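# Take three fruits out of the plastic bag onto the table

## Task

Remove exactly three pieces of fruit from the plastic bag and set them down on the open table surface. Every other fruit stays inside the bag, and nothing may end up off the table or be left lying off it.

## Robot and tools

Robot: two arms, left_arm (on the +y side) and right_arm, each ending in a five-finger hand. The right arm has a right hand, the left arm its mirror-image left hand. Base positions in the scene frame: left_arm (+0.008, +0.374, +0.001) m, right_arm (+0.021, -0.260, -0.001) m. A fixed post stands behind the arms, and a camera stand sits between them just behind the bases. Do not strike either one.

Frames. Scene frame: origin at table-top height, midway between the nominal bases, +x out over the table, +z up. Fixed cameras and the table use this frame. Reported hand poses and Hand targets use each arm's own base frame. Pose offsets in a command use the current Hand target's own axes.

Hand point: a spot 0.05 m in front of the palm and 0.15 m out from the wrist face. Its +z runs along the straightened fingers, and its +y points out of the palm. On the right hand +x runs across the palm away from the thumb; on the left hand +x points toward the thumb. Straight fingertips extend 0.06 to 0.07 m past the point along +z, and their centre lines sit 0.06 m toward -y. A wrist bracket on the little-finger side sticks out about 0.10 m across the palm and can collide with things.

Row layout (shared by every tool): 28 numbers, each in [-1, 1]. The first 14 are for left_arm: dx, dy, dz, rx, ry, rz, then little, ring, middle, index, thumb_bend, thumb_turn, force_limit, speed. The last 14 are the same fields for right_arm. Always send both arms' numbers.

The six pose numbers are an offset, not a pose. They count from the arm's Hand target as it stood when the action or move began, along that target's own axes. A value of 1.0 means 0.6 m for dx/dy/dz or 180 degrees for rx/ry/rz. rx, ry, rz together form one rotation vector. Six zeros asks nothing new of that arm. Each step, the commanded orientation is clipped to within 40 degrees of the measured one.

Hand numbers are targets, not offsets. For the fingers, -1 is straight and +1 is curled. thumb_bend runs from -1 straight to +1 fully bent. thumb_turn runs from -1 beside the palm to +1 opposite the fingers. force_limit maps from -1 (about 0 N) to +1 (10 N; 15 N on the two thumb motors). speed rises from near zero at -1 to full speed at +0.48 and stays full above that. For a gentle closing, use speed -0.94 or lower. No value means 'unchanged'. To keep a hand as it is, resend the eight hand numbers of its last executed row. If none has run yet, send hand_measured plus hand_force_limit and hand_speed.

Grasping: with thumb_turn at +1, the hand wraps objects about 0.035 to 0.065 m thick. For a light object up to about 0.08 m, pinch it between the thumb tip and the index pad. A motor moves only when its target changes by at least 0.002. To squeeze harder, raise force_limit and send a more-closed target. To release, send a more-open one.

Tools:
- execute_actions(actions, cameras): actions is a list of actions; each action is a list of up to 15 rows, one per 1/30 s step. A shorter action repeats its last row until step 15. Every row in an action is measured from that action's start pose. Camera images come back only if actions is empty or cameras names them.
- move(target, speed, blend, blocking, cameras): target is one 28-number row or a list of up to 15 rows. All rows are offsets from the same starting Hand targets, not from the previous row. speed is the top path speed in m/s, from 0.002 to 4.3, default 0.25; turns are capped at twice that value in rad/s. Give one speed, or one per target. blend is in metres, one value or one per target; 0 stops at each target. The whole list is capped at 10 s. blocking=false returns after about 0.5 s while the motion continues. The paths do not avoid obstacles or the other arm.
- wait(seconds): 0 to 3600; lets a running move continue.
- stop(): brakes a running move.
- zoom_image(camera, region): camera is cam_high, cam_left_wrist or cam_right_wrist. region is [x0, y0, x1, y1] in image pixels, at most 504 wide and 504 high.
- show_instructions(): shows the reference pages.
- finished_scene(scene=1): ends the scene for good.

Cameras: cam_high is 896x504 and fixed in the scene frame. cam_left_wrist and cam_right_wrist are 672x504 fisheye cameras riding on the hands.

Results: each hand's end_effector_position (m) and end_effector_quat_wxyz in its base frame, plus Hand target, joint positions, velocities and torques, and motor temperatures. The hand readings hand_measured, hand_stopped_by (moving/target/force/stalled/fault) and hand_load_n each list six values in the same motor order as the row. A grip that slips shows as hand_load_n falling to about 0. Moves add a 'move:' line giving the ending (done, off_target, moving, held, fault) and any limits (paced = the pose was clipped, held = steps were withheld). A hand resting 1 to 3 cm (sometimes 5 cm) below its target in free air is normal, not a contact. If it stays short, send the remaining distance as a new offset.

Avoid:
- dropping fruit, even a few millimetres;
- releasing fruit while it is still moving;
- fast impacts or strong presses on the table, bag, post or stand;
- any contact between the two hands or arms, including closing one hand on the other's fingers;
- excess finger force or fast swings with a load;
- fruit rolling or falling off the table.
To stop pressing against something, command the target back past the hand point. Holding loads or stretching out heats motors. A MOTOR HOT line appears at 85 °C, and at 100 °C that arm goes limp for 30 s or more.

Each tool is called after ">>>" as name(argument=value, ...) on one line, values as JSON.

Reference images:

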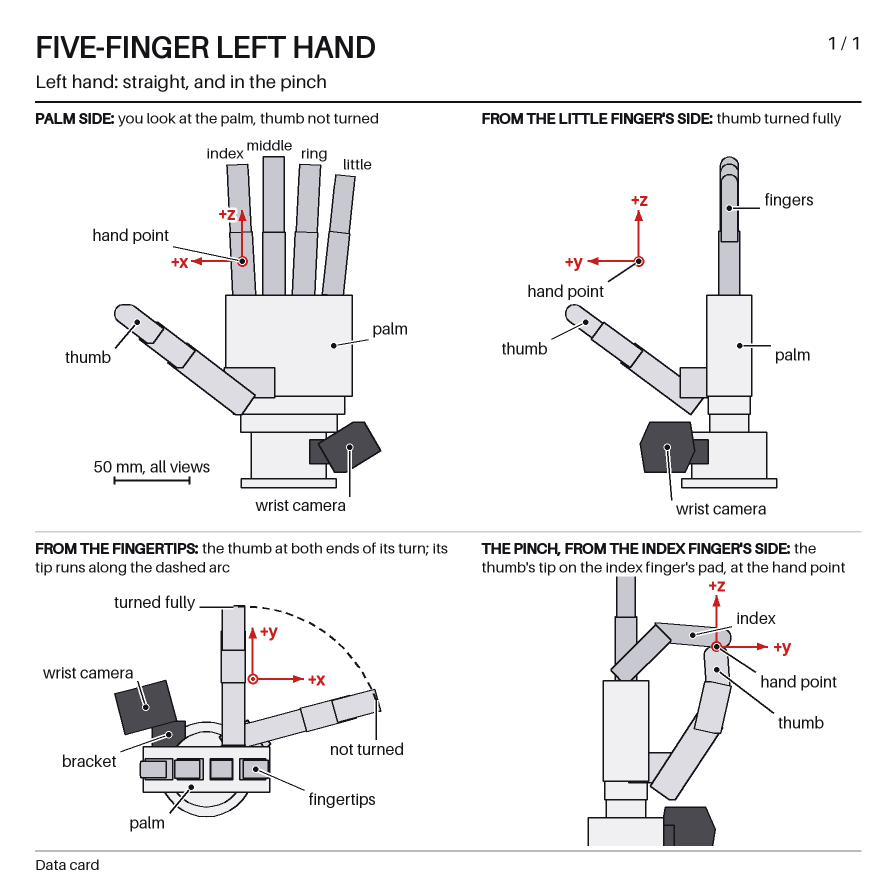

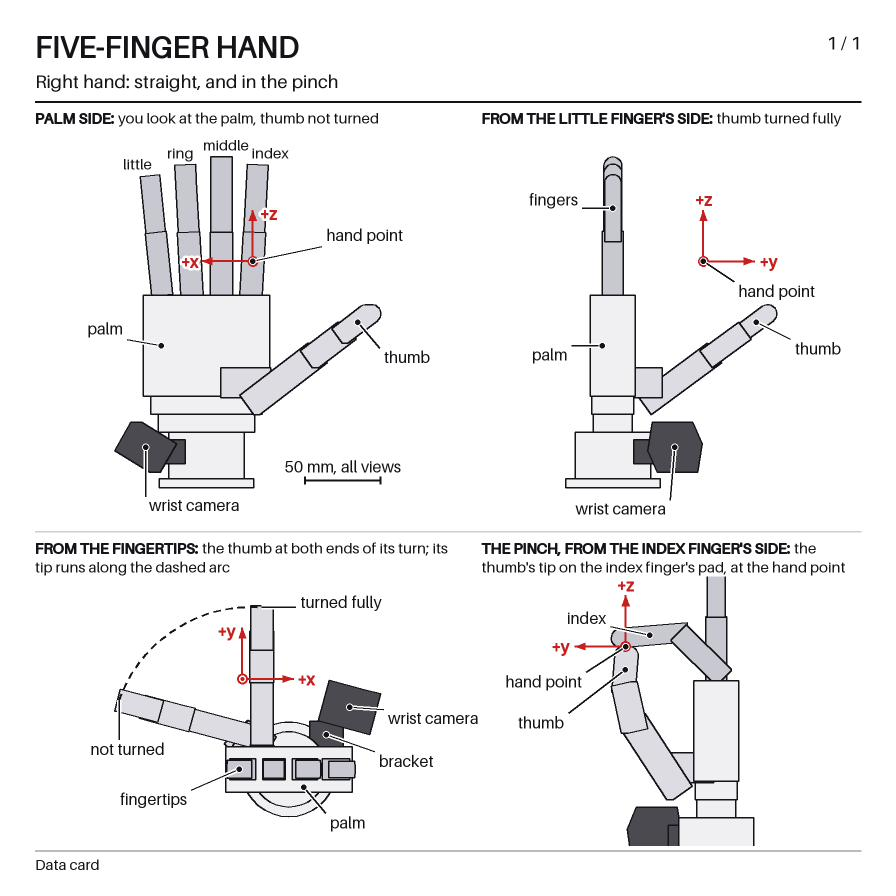

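## Session

>>> execute_actions(actions=[])

Scene clock: 0.00 s.
left_arm: end_effector_position=(+0.0183, -0.3851, +0.1864) hand_measured=(-1.000, -1.000, -1.000, -1.000, -1.000, -1.000) hand_load_n=(+0.0, +0.0, +0.0, +0.0, +0.0, +0.0) hand_stopped_by=(target, target, target, target, target, target) hand_force_limit=0.00 hand_speed=-0.80 end_effector_quat_wxyz=(+0.434, +0.719, +0.459, -0.291) | right_arm: end_effector_position=(+0.6664, +0.1243, +0.1323) hand_measured=(-1.000, -1.000, -1.000, -1.000, -1.000, -1.000) hand_load_n=(+0.0, +0.0, +0.0, +0.0, +0.0, +0.0) hand_stopped_by=(target, target, target, target, target, target) hand_force_limit=0.00 hand_speed=-0.80 end_effector_quat_wxyz=(+0.082, -0.570, +0.818, -0.012)
Joint positions: left_arm=[-1.779 0.75 0.414 -0.144 -0.166 1.898] | right_arm=[0.088 2.174 2.163 -1.406 -0.06 0.447]
Joint velocities: within noise
Joint torques (N m): no reading
Motor temperatures (°C): left_arm=[24 28 29 35 32 25] | right_arm=[37 23 33 30 32 36]
Heat: left arm: hottest wrist pitch 35 °C; right arm: hottest waist 37 °C.
Hand target: left_arm +0.0178, -0.3915, +0.2021; +0.446, +0.711, +0.455, -0.298 | right_arm +0.6755, +0.1259, +0.1527; +0.104, -0.568, +0.816, -0.022

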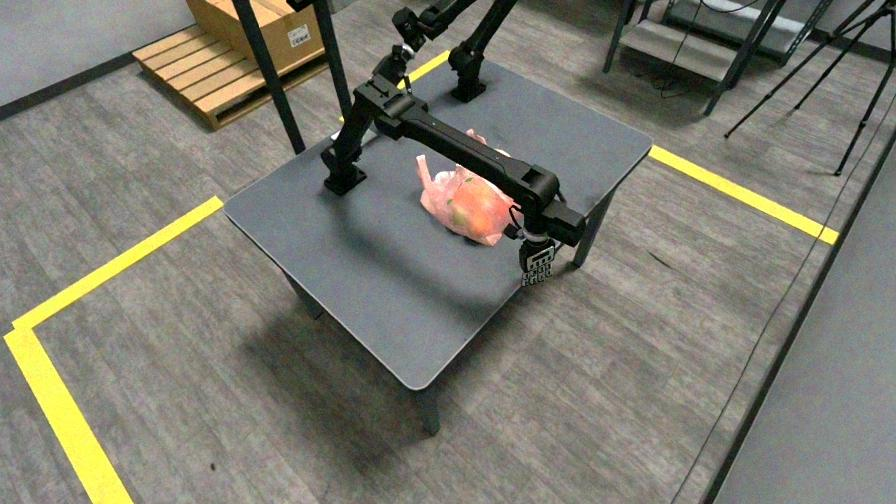

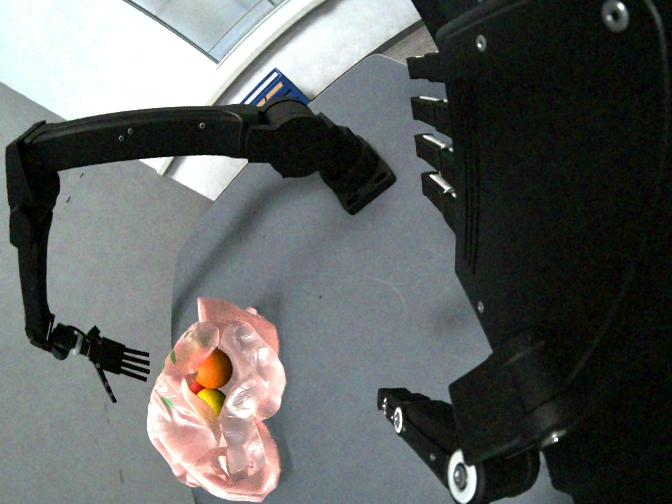

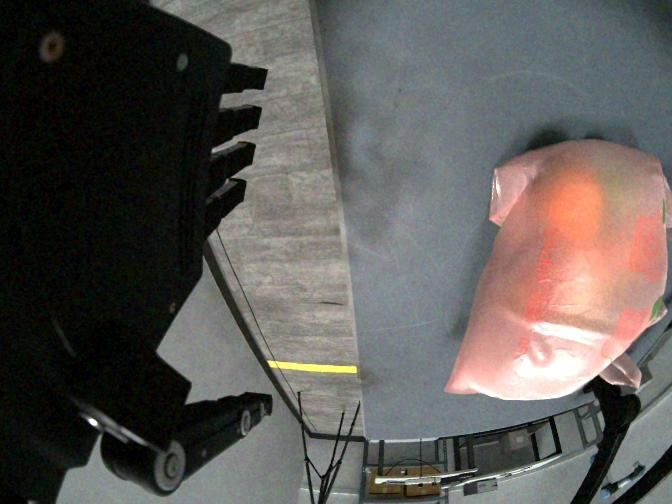

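>>> zoom_image(camera="cam_left_wrist", region=[120, 270, 320, 504])

>>> zoom_image(camera="cam_high", region=[380, 100, 600, 300])

>>> zoom_image(camera="cam_right_wrist", region=[422, 100, 672, 430])

Scaled by 2.154 from the camera's image (finer frame: 960x720).

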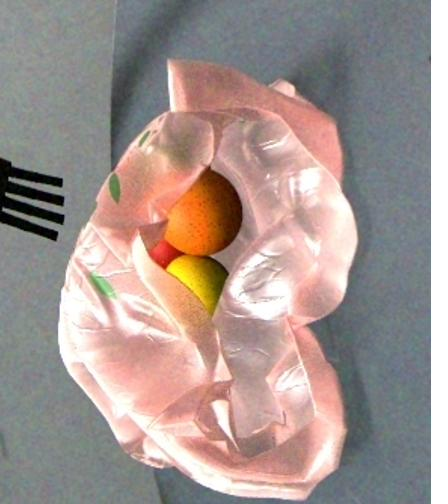

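Scaled by 2.291.

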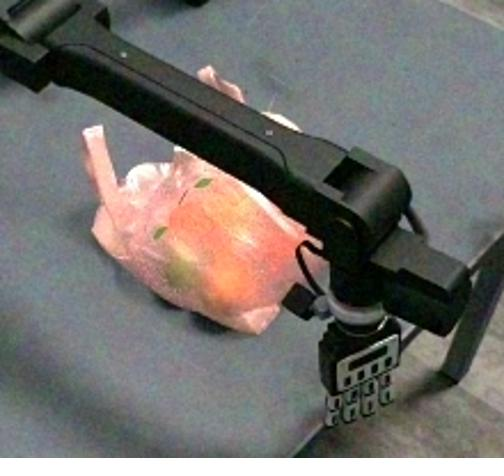

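Scaled by 1.527 from the camera's image (finer frame: 960x720).

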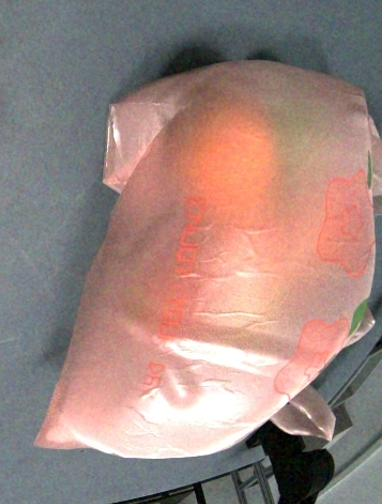

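>>> move(target=[[0,0,0,0,0,0,-1,-1,-1,-1,-1,-1,0,-0.8,-0.02,0.025,-0.34,0,0,0,-1,-1,-1,-1,-1,-1,0,-0.8],[0,0,0,0,0,0,-1,-1,-1,-1,-1,-1,0,-0.8,0.69,0.28,-0.487,0,0,0,-1,-1,-1,-1,-1,-1,0,-0.8]], blend=0.05, cameras=["all"])

Scene clock: 5.60 s.
left_arm: end_effector_position=(+0.0183, -0.3851, +0.1864) hand_measured=(-1.000, -1.000, -1.000, -1.000, -1.000, -1.000) hand_load_n=(+0.0, +0.0, +0.0, +0.0, +0.0, +0.0) hand_stopped_by=(target, target, target, target, target, target) hand_force_limit=0.00 hand_speed=-0.80 end_effector_quat_wxyz=(+0.434, +0.719, +0.459, -0.291) | right_arm: end_effector_position=(+0.3297, -0.2308, +0.3477) hand_measured=(-1.000, -1.000, -1.000, -1.000, -1.000, -1.000) hand_load_n=(+0.0, +0.0, +0.0, +0.0, +0.0, +0.0) hand_stopped_by=(target, target, target, target, target, target) hand_force_limit=0.00 hand_speed=-0.80 end_effector_quat_wxyz=(+0.111, -0.558, +0.821, -0.053)
Joint positions: left_arm=[-1.779 0.75 0.414 -0.144 -0.166 1.898] | right_arm=[-0.723 1.484 1.761 -1.688 -0.188 -0.331]
Joint torques (N m): left_arm=[-0.38 -2.78 9.65 2.54 -0.07 -0.02] | right_arm=[-2.9 -9.41 8.84 0.47 -0.27 -0.15]
Heat: left arm: hottest wrist pitch 35 °C; right arm: hottest waist 37 °C.
Hand target: left_arm +0.0178, -0.3915, +0.2021; +0.446, +0.711, +0.455, -0.298 | right_arm +0.3254, -0.2241, +0.3525; +0.104, -0.568, +0.816, -0.023
Off the commanded pose: left_arm 0.017 m, 2 deg | right_arm 0.009 m, 4 deg.
joint sent to its limit (right arm) — joint 4 (wrist pitch), lower limit. The joint targets are off in orientation, not in position.
move: off_target (right_arm)
cam_right_wrist: T_world_to_cam=[[-0.96047, 0.10276, -0.25873, 0.42768], [-0.05044, 0.84975, 0.52476, 0.03384], [0.27378, 0.51707, -0.81098, 0.4278]] pos_world=[0.29535, -0.29391, 0.43983]

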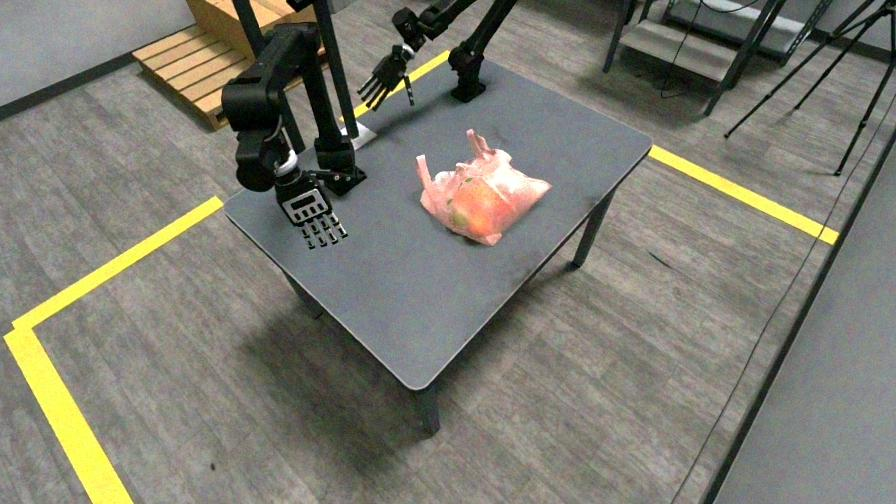

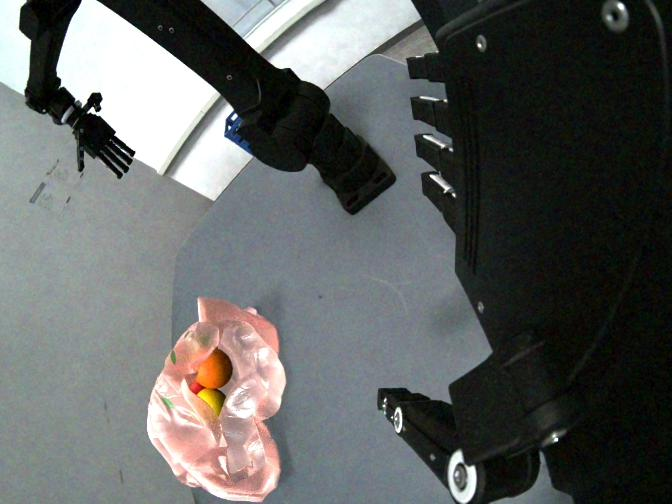

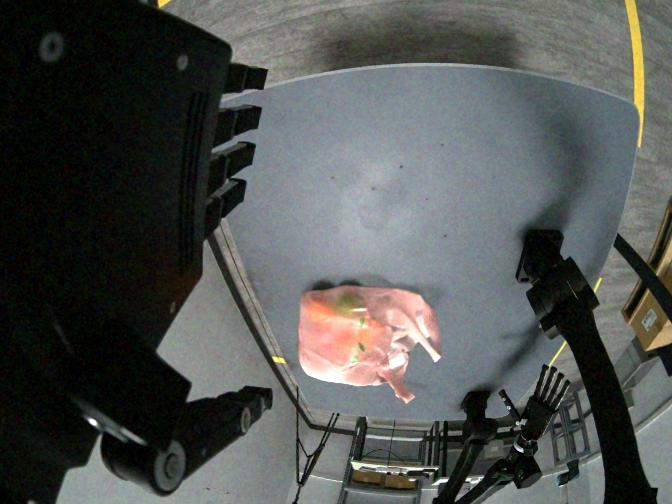

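>>> zoom_image(camera="cam_high", region=[390, 110, 570, 260])

>>> zoom_image(camera="cam_right_wrist", region=[270, 260, 470, 420])

Scaled by 2.800.

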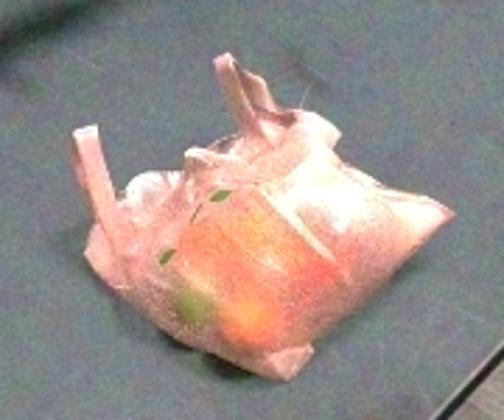

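Scaled by 2.520 from the camera's image (finer frame: 960x720).

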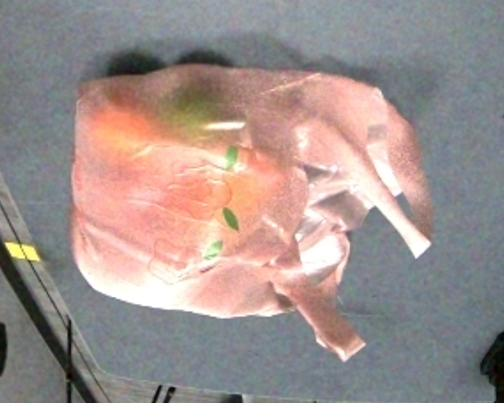

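>>> move(target=[[0.008,0.182,-0.127,-0.284,-0.148,-0.72,-1,-1,-1,-1,-1,-1,0,-0.8,0,0,0,0,0,0,-1,-1,-1,-1,-1,-1,0,-0.8]], cameras=["all"])

Scene clock: 15.70 s.
left_arm: end_effector_position=(+0.1162, -0.3338, +0.2498) hand_measured=(-1.000, -1.000, -1.000, -1.000, -1.000, -1.000) hand_load_n=(+0.0, +0.0, +0.0, +0.0, +0.0, +0.0) hand_stopped_by=(target, target, target, target, target, target) hand_force_limit=0.00 hand_speed=-0.80 end_effector_quat_wxyz=(+0.215, -0.353, +0.796, -0.443) | right_arm: end_effector_position=(+0.3297, -0.2308, +0.3477) hand_measured=(-1.000, -1.000, -1.000, -1.000, -1.000, -1.000) hand_load_n=(+0.0, +0.0, +0.0, +0.0, +0.0, +0.0) hand_stopped_by=(target, target, target, target, target, target) hand_force_limit=0.00 hand_speed=-0.80 end_effector_quat_wxyz=(+0.111, -0.558, +0.821, -0.053)
Joint positions: left_arm=[-1.429 0.739 0.774 -0.713 -0.606 -0.395] | right_arm=[-0.723 1.484 1.761 -1.688 -0.188 -0.331]
Joint torques (N m): left_arm=[0.38 -2.08 11.41 1.63 -0.18 -0.15] | right_arm=[-2.49 -9.11 8.9 0.64 -0.12 -0.13]
Heat: left arm: hottest wrist pitch 35 °C; right arm: hottest waist 37 °C.
Hand target: left_arm +0.1208, -0.3413, +0.2701; +0.211, -0.366, +0.785, -0.453 | right_arm +0.3254, -0.2241, +0.3525; +0.104, -0.568, +0.816, -0.023
Off the commanded pose: left_arm 0.022 m, 2 deg | right_arm 0.009 m, 4 deg.
joint sent to its limit (right arm) — joint 4 (wrist pitch), lower limit. The joint targets are off in orientation, not in position.
move: off_target (left_arm)
cam_left_wrist: T_world_to_cam=[[0.21789, -0.55276, 0.80435, -0.41015], [-0.95762, -0.28016, 0.06688, 0.00088], [0.18838, -0.78484, -0.59038, -0.02597]] pos_world=[0.0951, -0.24685, 0.31452]
cam_right_wrist: T_world_to_cam=[[-0.96047, 0.10276, -0.25873, 0.42768], [-0.05044, 0.84975, 0.52476, 0.03384], [0.27378, 0.51707, -0.81098, 0.4278]] pos_world=[0.29535, -0.29391, 0.43983]

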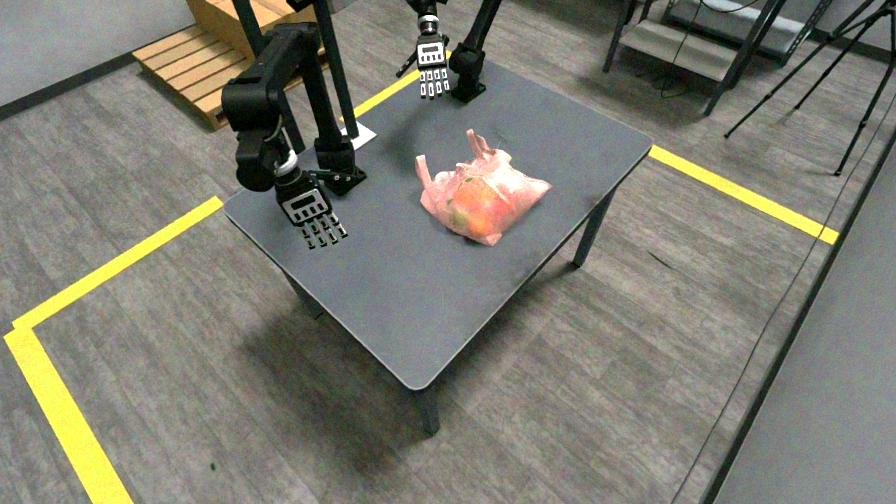

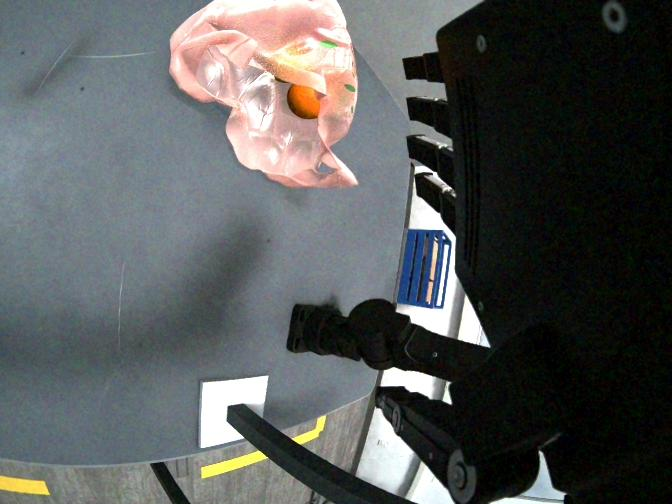

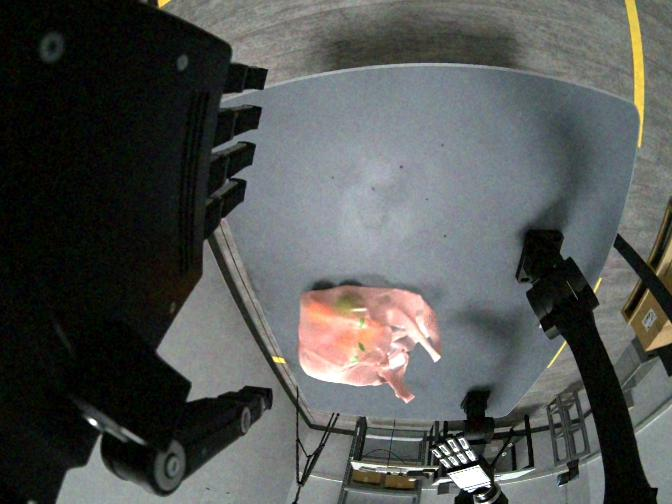

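>>> zoom_image(camera="cam_left_wrist", region=[150, 0, 380, 200])

Scaled by 2.191 from the camera's image (finer frame: 960x720).

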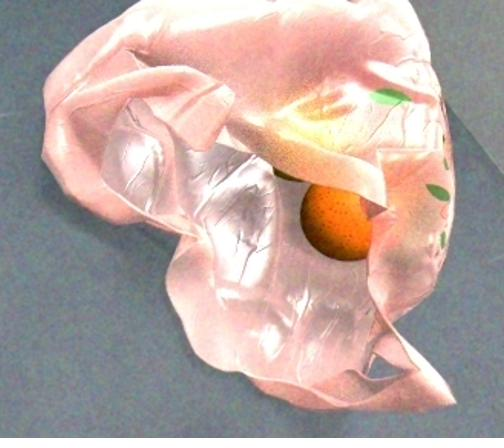

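>>> move(target=[[-0.098,0.0455,0.321,0,-0.048,-0.028,-1,-1,-1,-1,-1,1,0,0,0,0,0,0,0,0,-1,-1,-1,-1,-1,-1,0,-0.8]], speed=0.15, cameras=["cam_high","cam_left_wrist"])

Scene clock: 21.90 s.
left_arm: end_effector_position=(+0.2666, -0.3895, +0.1400) hand_measured=(-1.000, -1.000, -1.000, -1.000, -1.000, +1.000) hand_load_n=(+0.0, +0.0, +0.0, +0.0, +0.0, +0.0) hand_stopped_by=(target, target, target, target, target, target) hand_force_limit=0.00 hand_speed=0.00 end_effector_quat_wxyz=(+0.244, -0.434, +0.758, -0.420) | right_arm: end_effector_position=(+0.3297, -0.2308, +0.3477) hand_measured=(-1.000, -1.000, -1.000, -1.000, -1.000, -1.000) hand_load_n=(+0.0, +0.0, +0.0, +0.0, -0.5, +0.0) hand_stopped_by=(target, target, target, target, target, target) hand_force_limit=0.00 hand_speed=-0.80 end_effector_quat_wxyz=(+0.111, -0.558, +0.821, -0.053)
Joint positions: left_arm=[-1.058 1.172 0.715 -0.168 -0.447 -0.296] | right_arm=[-0.723 1.484 1.761 -1.688 -0.188 -0.331]
Joint torques (N m): left_arm=[0.21 -7.71 8.64 3 -0.08 0.1] | right_arm=[-3.96 -8.47 8.83 0.55 -0.26 -0.12]
Heat: left arm: hottest wrist pitch 35 °C; right arm: hottest waist 37 °C.
Hand target: left_arm +0.2759, -0.3948, +0.1502; +0.250, -0.433, +0.750, -0.433 | right_arm +0.3254, -0.2241, +0.3525; +0.104, -0.568, +0.816, -0.023
Off the commanded pose: left_arm 0.015 m, 2 deg | right_arm 0.009 m, 4 deg.
joint sent to its limit (right arm) — joint 4 (wrist pitch), lower limit. The joint targets are off in orientation, not in position.
move: off_target (left_arm)
cam_left_wrist: T_world_to_cam=[[0.33901, -0.48958, 0.80336, -0.39294], [-0.88453, -0.45671, 0.09494, 0.04451], [0.32042, -0.74278, -0.58788, -0.18206]] pos_world=[0.23092, -0.30728, 0.20442]

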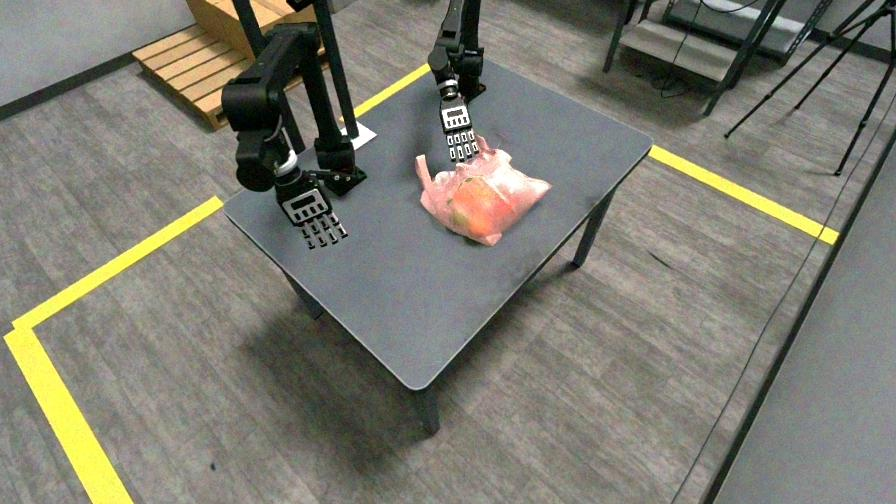

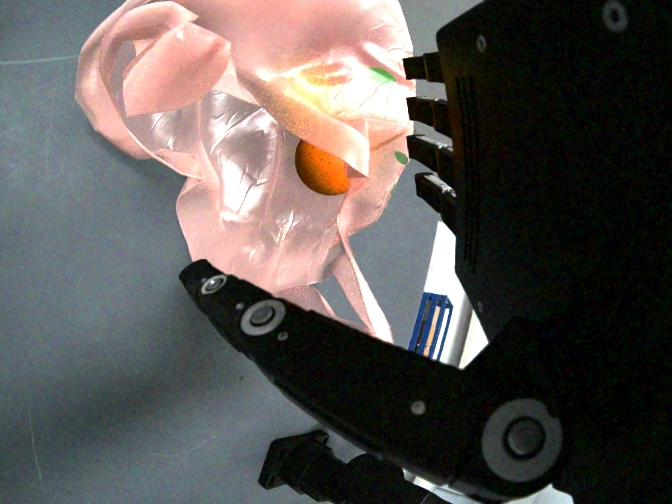

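>>> zoom_image(camera="cam_left_wrist", region=[140, 20, 420, 260])

>>> zoom_image(camera="cam_high", region=[390, 110, 570, 260])

Scaled by 1.800 from the camera's image (finer frame: 960x720).

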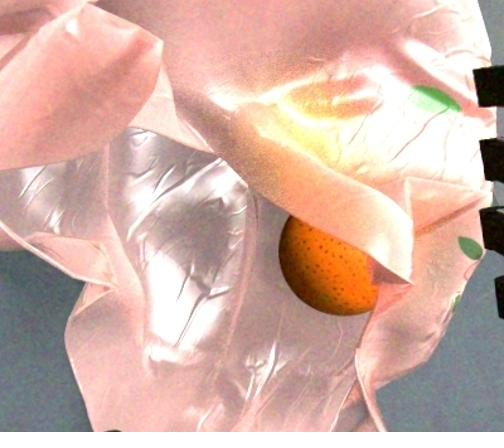

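Scaled by 2.800.

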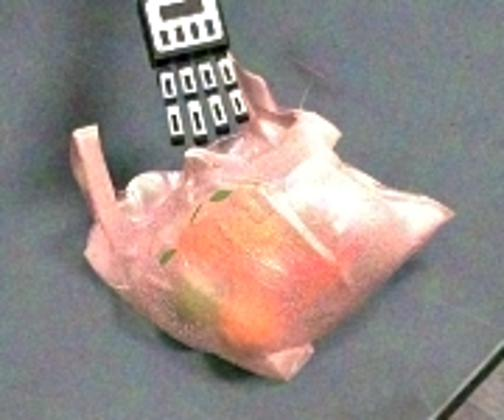

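>>> move(target=[[-0.085,0.1357,0.028,0,0,0,1,1,-1,-1,-1,1,0,0,0,0,0,0,0,0,-1,-1,-1,-1,-1,-1,0,-0.8],[-0.085,0.149,0.072,0,0,0,1,1,-1,-1,-1,1,0,0,0,0,0,0,0,0,-1,-1,-1,-1,-1,-1,0,-0.8]], speed=0.1, cameras=["cam_high","cam_left_wrist"])

Scene clock: 26.27 s.
left_arm: end_effector_position=(+0.2822, -0.3409, +0.0402) hand_measured=(+1.000, -1.000, -1.000, -1.000, -1.000, +1.000) hand_load_n=(+0.0, +0.0, +0.0, +0.0, +0.0, +0.0) hand_stopped_by=(target, fault, target, target, target, target) hand_force_limit=0.00 hand_speed=0.00 end_effector_quat_wxyz=(+0.242, -0.435, +0.760, -0.419) | right_arm: end_effector_position=(+0.3297, -0.2308, +0.3477) hand_measured=(-1.000, -1.000, -1.000, -1.000, -1.000, -1.000) hand_load_n=(+0.0, +0.0, +0.0, +0.0, +0.0, +0.0) hand_stopped_by=(target, target, target, target, target, target) hand_force_limit=0.00 hand_speed=-0.80 end_effector_quat_wxyz=(+0.111, -0.558, +0.821, -0.053)
Joint positions: left_arm=[-0.932 1.295 0.484 0.211 -0.339 -0.221] | right_arm=[-0.723 1.484 1.761 -1.688 -0.188 -0.331]
Joint torques (N m): left_arm=[0.44 -7.53 7.61 3.08 0 0.1] | right_arm=[-3.49 -10.52 8.9 0.81 -0.22 -0.11]
Heat: left arm: hottest wrist pitch 35 °C; right arm: hottest waist 37 °C.
Hand target: left_arm +0.2951, -0.3469, +0.0509; +0.250, -0.433, +0.750, -0.433 | right_arm +0.3254, -0.2241, +0.3525; +0.104, -0.568, +0.816, -0.023
Off the commanded pose: left_arm 0.018 m, 2 deg | right_arm 0.009 m, 4 deg.
joint sent to its limit (right arm) — joint 4 (wrist pitch), lower limit. The joint targets are off in orientation, not in position.
move: off_target (left_arm)
cam_left_wrist: T_world_to_cam=[[0.34274, -0.49061, 0.80114, -0.29553], [-0.88497, -0.45476, 0.10012, 0.0906], [0.31521, -0.7433, -0.59004, -0.20825]] pos_world=[0.24711, -0.25858, 0.10481]

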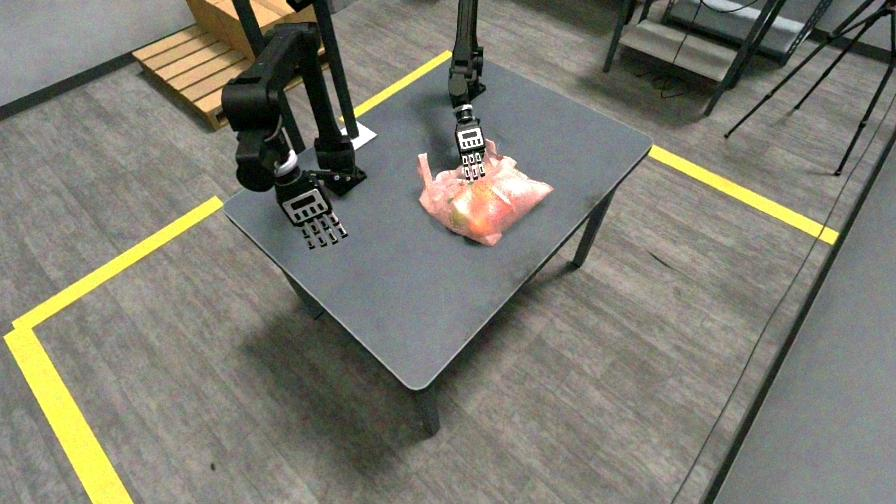

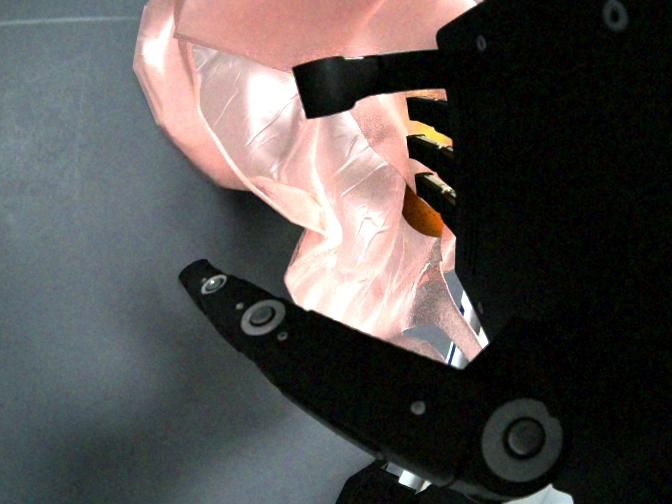

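>>> zoom_image(camera="cam_left_wrist", region=[270, 20, 490, 260])

>>> zoom_image(camera="cam_high", region=[410, 110, 570, 260])

Scaled by 2.100 from the camera's image (finer frame: 960x720).

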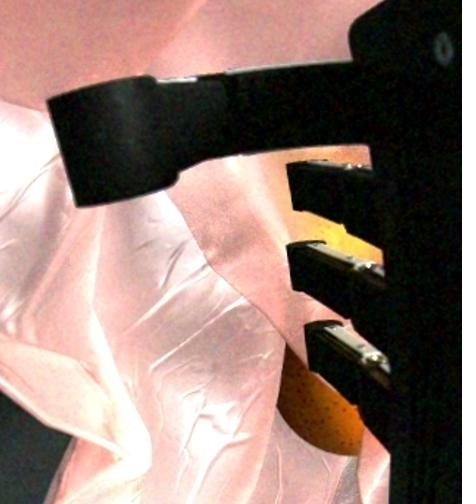

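Scaled by 3.150.

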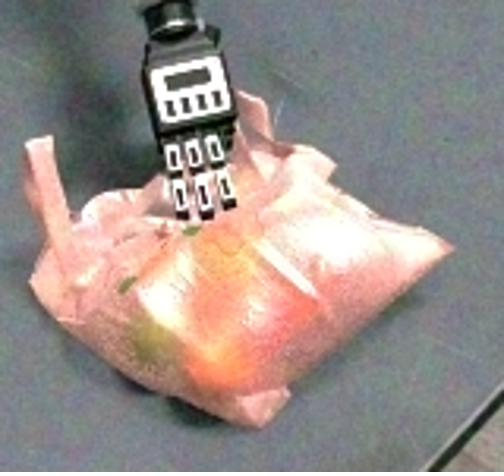

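>>> move(target=[[0.026,-0.106,-0.117,0,0,0,1,1,-1,-1,-1,1,0,0,0,0,0,0,0,0,-1,-1,-1,-1,-1,-1,0,-0.8],[0.108,-0.097,-0.032,-0.164,-0.0993,-0.0993,1,1,-1,-1,-1,1,0,0,0,0,0,0,0,0,-1,-1,-1,-1,-1,-1,0,-0.8]], speed=0.15, blend=0.02, cameras=["cam_high","cam_left_wrist"])

Scene clock: 31.80 s.
left_arm: end_effector_position=(+0.2661, -0.3969, +0.1005) hand_measured=(+1.000, -1.000, -1.000, -1.000, -1.000, +1.000) hand_load_n=(+0.0, +0.0, +0.0, +0.0, -0.5, +0.0) hand_stopped_by=(target, fault, target, target, target, target) hand_force_limit=0.00 hand_speed=0.00 end_effector_quat_wxyz=(+0.177, -0.649, +0.717, -0.182) | right_arm: end_effector_position=(+0.3297, -0.2308, +0.3477) hand_measured=(-1.000, -1.000, -1.000, -1.000, -1.000, -1.000) hand_load_n=(+0.0, +0.0, +0.0, +0.0, +0.0, +0.0) hand_stopped_by=(target, target, target, target, target, target) hand_force_limit=0.00 hand_speed=-0.80 end_effector_quat_wxyz=(+0.111, -0.558, +0.821, -0.053)
Joint positions: left_arm=[-1.016 1.475 1.089 -0.869 -0.412 -0.85] | right_arm=[-0.723 1.484 1.761 -1.688 -0.188 -0.331]
Joint torques (N m): left_arm=[-0.5 -11.11 10.04 1.02 -0.16 -0.17] | right_arm=[-2.67 -9.41 8.85 0.46 -0.27 -0.1]
Heat: left arm: hottest wrist pitch 35 °C; right arm: hottest waist 37 °C.
Hand target: left_arm +0.2734, -0.4093, +0.1111; +0.175, -0.652, +0.713, -0.191 | right_arm +0.3254, -0.2241, +0.3525; +0.104, -0.568, +0.816, -0.023
Off the commanded pose: left_arm 0.018 m, 1 deg | right_arm 0.009 m, 4 deg.
joint sent to its limit (right arm) — joint 4 (wrist pitch), lower limit. The joint targets are off in orientation, not in position.
move: off_target (left_arm)
cam_left_wrist: T_world_to_cam=[[0.83176, -0.33674, 0.44134, -0.3987], [-0.49919, -0.8015, 0.32925, -0.21844], [0.24286, -0.49417, -0.83475, -0.06649]] pos_world=[0.23874, -0.3422, 0.19238]

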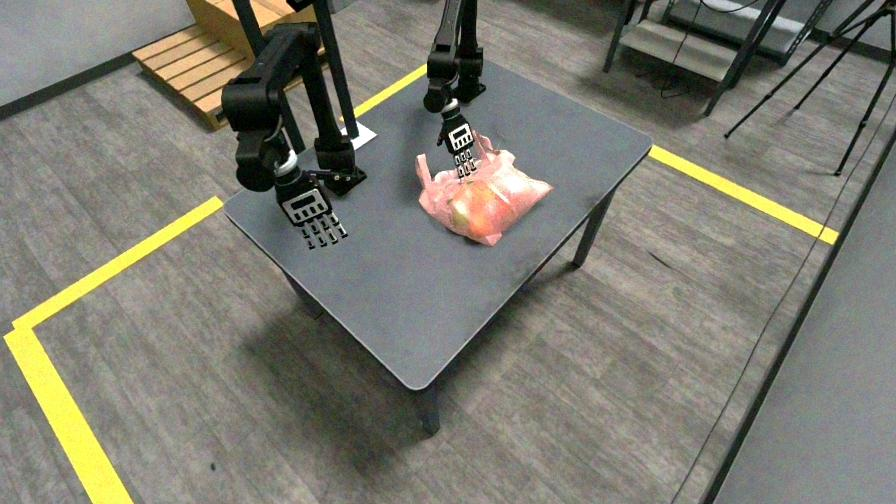

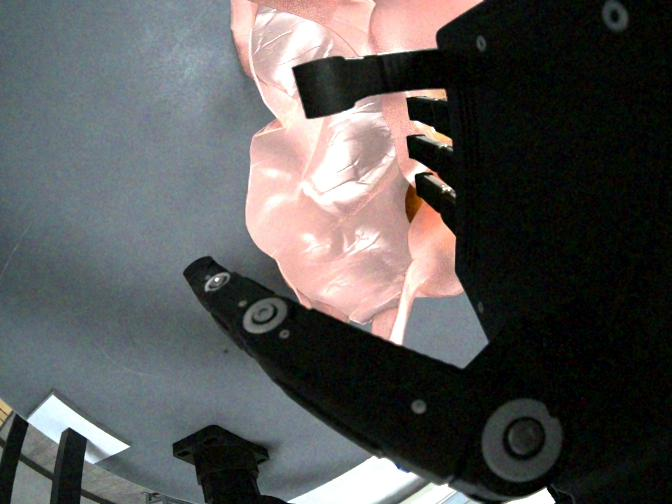

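>>> zoom_image(camera="cam_left_wrist", region=[230, 0, 490, 340])

Scaled by 1.482 from the camera's image (finer frame: 960x720).

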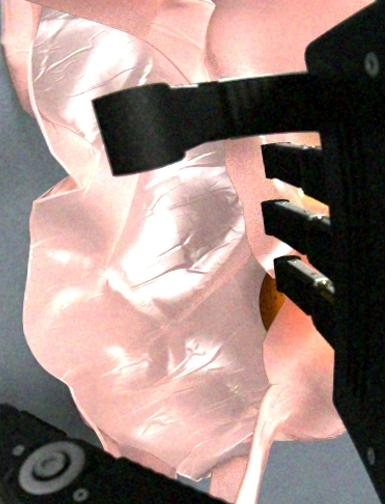

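>>> move(target=[[0.0113,0.0547,0.055,0,0,0,1,1,-1,-1,-1,1,0,0,0,0,0,0,0,0,-1,-1,-1,-1,-1,-1,0,-0.8]], speed=0.08, cameras=["cam_high","cam_left_wrist"])

>>> zoom_image(camera="cam_left_wrist", region=[230, 0, 490, 340])

Scene clock: 33.80 s.
left_arm: end_effector_position=(+0.2607, -0.4063, +0.0678) hand_measured=(+1.000, -1.000, -1.000, -1.000, -1.000, +1.000) hand_load_n=(+0.0, +0.0, +0.0, +0.0, +0.0, -0.5) hand_stopped_by=(target, fault, target, target, target, target) hand_force_limit=0.00 hand_speed=0.00 end_effector_quat_wxyz=(+0.174, -0.654, +0.714, -0.181) | right_arm: end_effector_position=(+0.3297, -0.2308, +0.3477) hand_measured=(-1.000, -1.000, -1.000, -1.000, -1.000, -1.000) hand_load_n=(+0.0, +0.0, +0.0, -0.5, +0.0, +0.0) hand_stopped_by=(target, target, target, target, target, target) hand_force_limit=0.00 hand_speed=-0.80 end_effector_quat_wxyz=(+0.111, -0.558, +0.821, -0.053)
Joint positions: left_arm=[-1.036 1.526 1.052 -0.793 -0.413 -0.883] | right_arm=[-0.723 1.484 1.761 -1.688 -0.188 -0.331]
Joint torques (N m): left_arm=[-1.08 -11.69 7.31 2.07 -0.51 -0.16] | right_arm=[-2.84 -9.29 8.83 0.54 -0.27 -0.13]
Heat: left arm: hottest wrist pitch 35 °C; right arm: hottest waist 37 °C.
Hand target: left_arm +0.2609, -0.4151, +0.0661; +0.175, -0.652, +0.713, -0.191 | right_arm +0.3254, -0.2241, +0.3525; +0.104, -0.568, +0.816, -0.023
Off the commanded pose: left_arm 0.009 m, 1 deg | right_arm 0.009 m, 4 deg.
joint sent to its limit (right arm) — joint 4 (wrist pitch), lower limit. The joint targets are off in orientation, not in position.
move: done
cam_left_wrist: T_world_to_cam=[[0.83757, -0.32505, 0.4391, -0.37957], [-0.48897, -0.80451, 0.33715, -0.22235], [0.24367, -0.49709, -0.83278, -0.09865]] pos_world=[0.23323, -0.3513, 0.15948]

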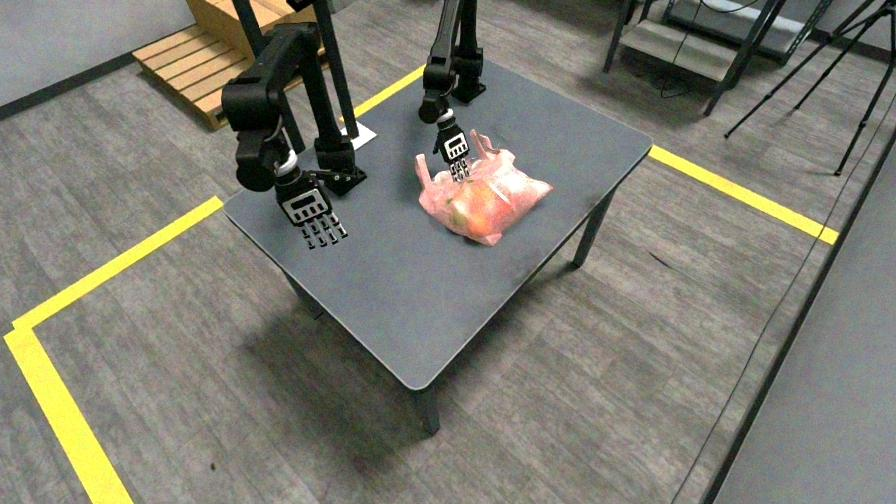

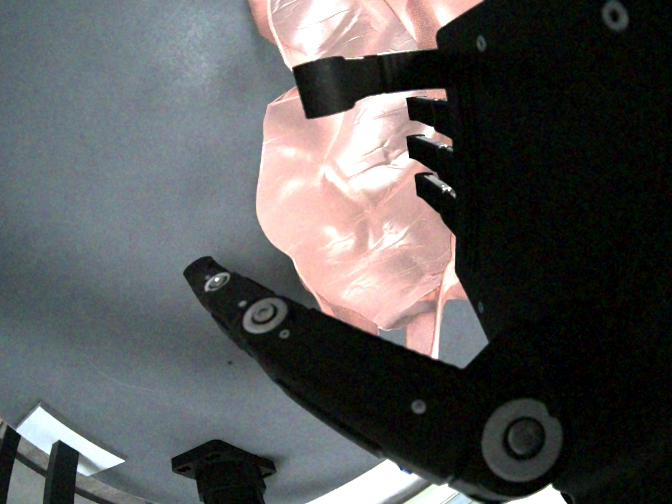

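Scaled by 1.482 from the camera's image (finer frame: 960x720).

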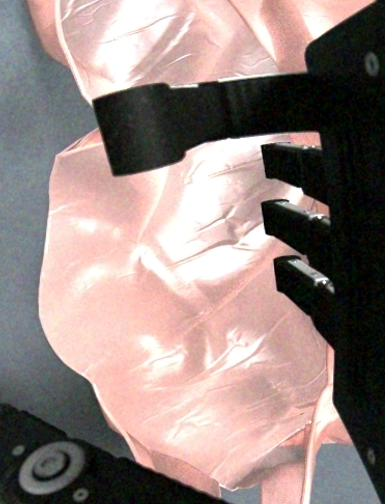

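>>> move(target=[[0,0.01,0.0173,0,0,0,1,1,-1,-1,-1,1,0,0,0,0,0,0,0,0,-1,-1,-1,-1,-1,-1,0,-0.8],[0,-0.0622,0.059,0,0,0,1,1,-1,-1,-1,1,0,0,0,0,0,0,0,0,-1,-1,-1,-1,-1,-1,0,-0.8]], speed=0.05, cameras=["cam_high","cam_left_wrist"])

>>> zoom_image(camera="cam_left_wrist", region=[230, 0, 490, 340])

>>> zoom_image(camera="cam_high", region=[410, 110, 570, 260])

Scene clock: 36.53 s.
left_arm: end_effector_position=(+0.2937, -0.4062, +0.0463) hand_measured=(+1.000, -1.000, -1.000, -1.000, -1.000, +1.000) hand_load_n=(+0.0, +0.0, +0.0, +0.0, +0.0, +0.0) hand_stopped_by=(target, fault, target, target, target, target) hand_force_limit=0.00 hand_speed=0.00 end_effector_quat_wxyz=(+0.175, -0.652, +0.717, -0.173) | right_arm: end_effector_position=(+0.3297, -0.2308, +0.3477) hand_measured=(-1.000, -1.000, -1.000, -1.000, -1.000, -1.000) hand_load_n=(-0.5, +0.0, +0.0, +0.0, -0.5, +0.0) hand_stopped_by=(target, target, target, target, target, target) hand_force_limit=0.00 hand_speed=-0.80 end_effector_quat_wxyz=(+0.111, -0.558, +0.821, -0.053)
Joint positions: left_arm=[-0.973 1.602 1.081 -0.736 -0.393 -0.816] | right_arm=[-0.723 1.484 1.761 -1.688 -0.188 -0.331]
Joint torques (N m): left_arm=[0.44 -12.34 9.42 2.04 -0.13 0.1] | right_arm=[-2.32 -9.23 8.85 0.49 -0.26 -0.14]
Heat: left arm: hottest wrist pitch 35 °C; right arm: hottest waist 37 °C.
Hand target: left_arm +0.3107, -0.4194, +0.0540; +0.175, -0.652, +0.713, -0.191 | right_arm +0.3254, -0.2241, +0.3525; +0.104, -0.568, +0.816, -0.023
Off the commanded pose: left_arm 0.023 m, 2 deg | right_arm 0.009 m, 4 deg.
joint sent to its limit (right arm) — joint 4 (wrist pitch), lower limit. The joint targets are off in orientation, not in position.
move: off_target (left_arm)
cam_left_wrist: T_world_to_cam=[[0.84079, -0.33321, 0.42666, -0.40146], [-0.48778, -0.80816, 0.33009, -0.20043], [0.23482, -0.48565, -0.84202, -0.11683]] pos_world=[0.26721, -0.35248, 0.13908]

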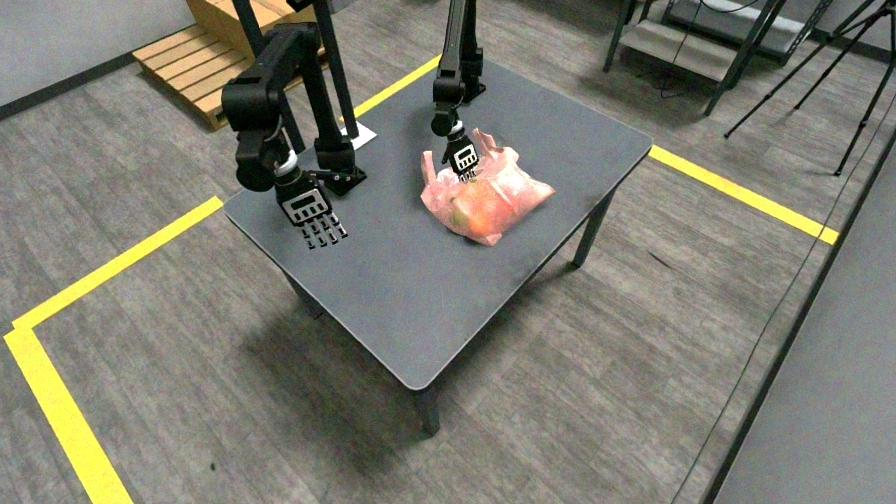

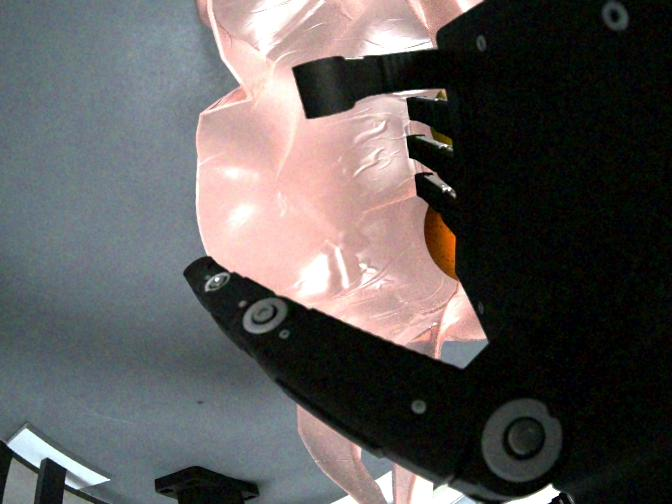

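Scaled by 1.482 from the camera's image (finer frame: 960x720).

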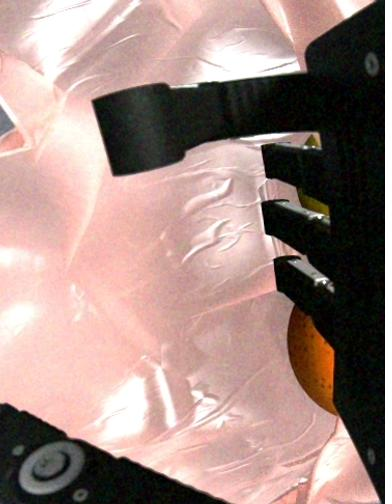

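Scaled by 3.150.

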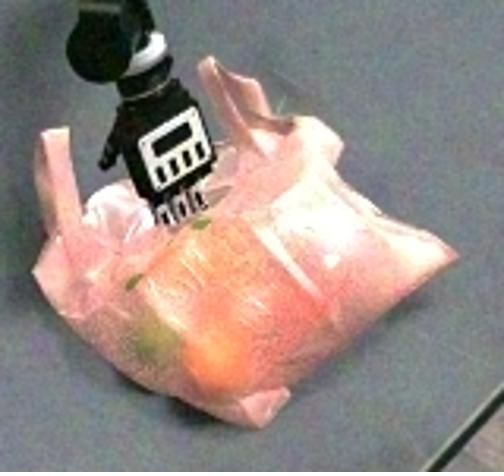

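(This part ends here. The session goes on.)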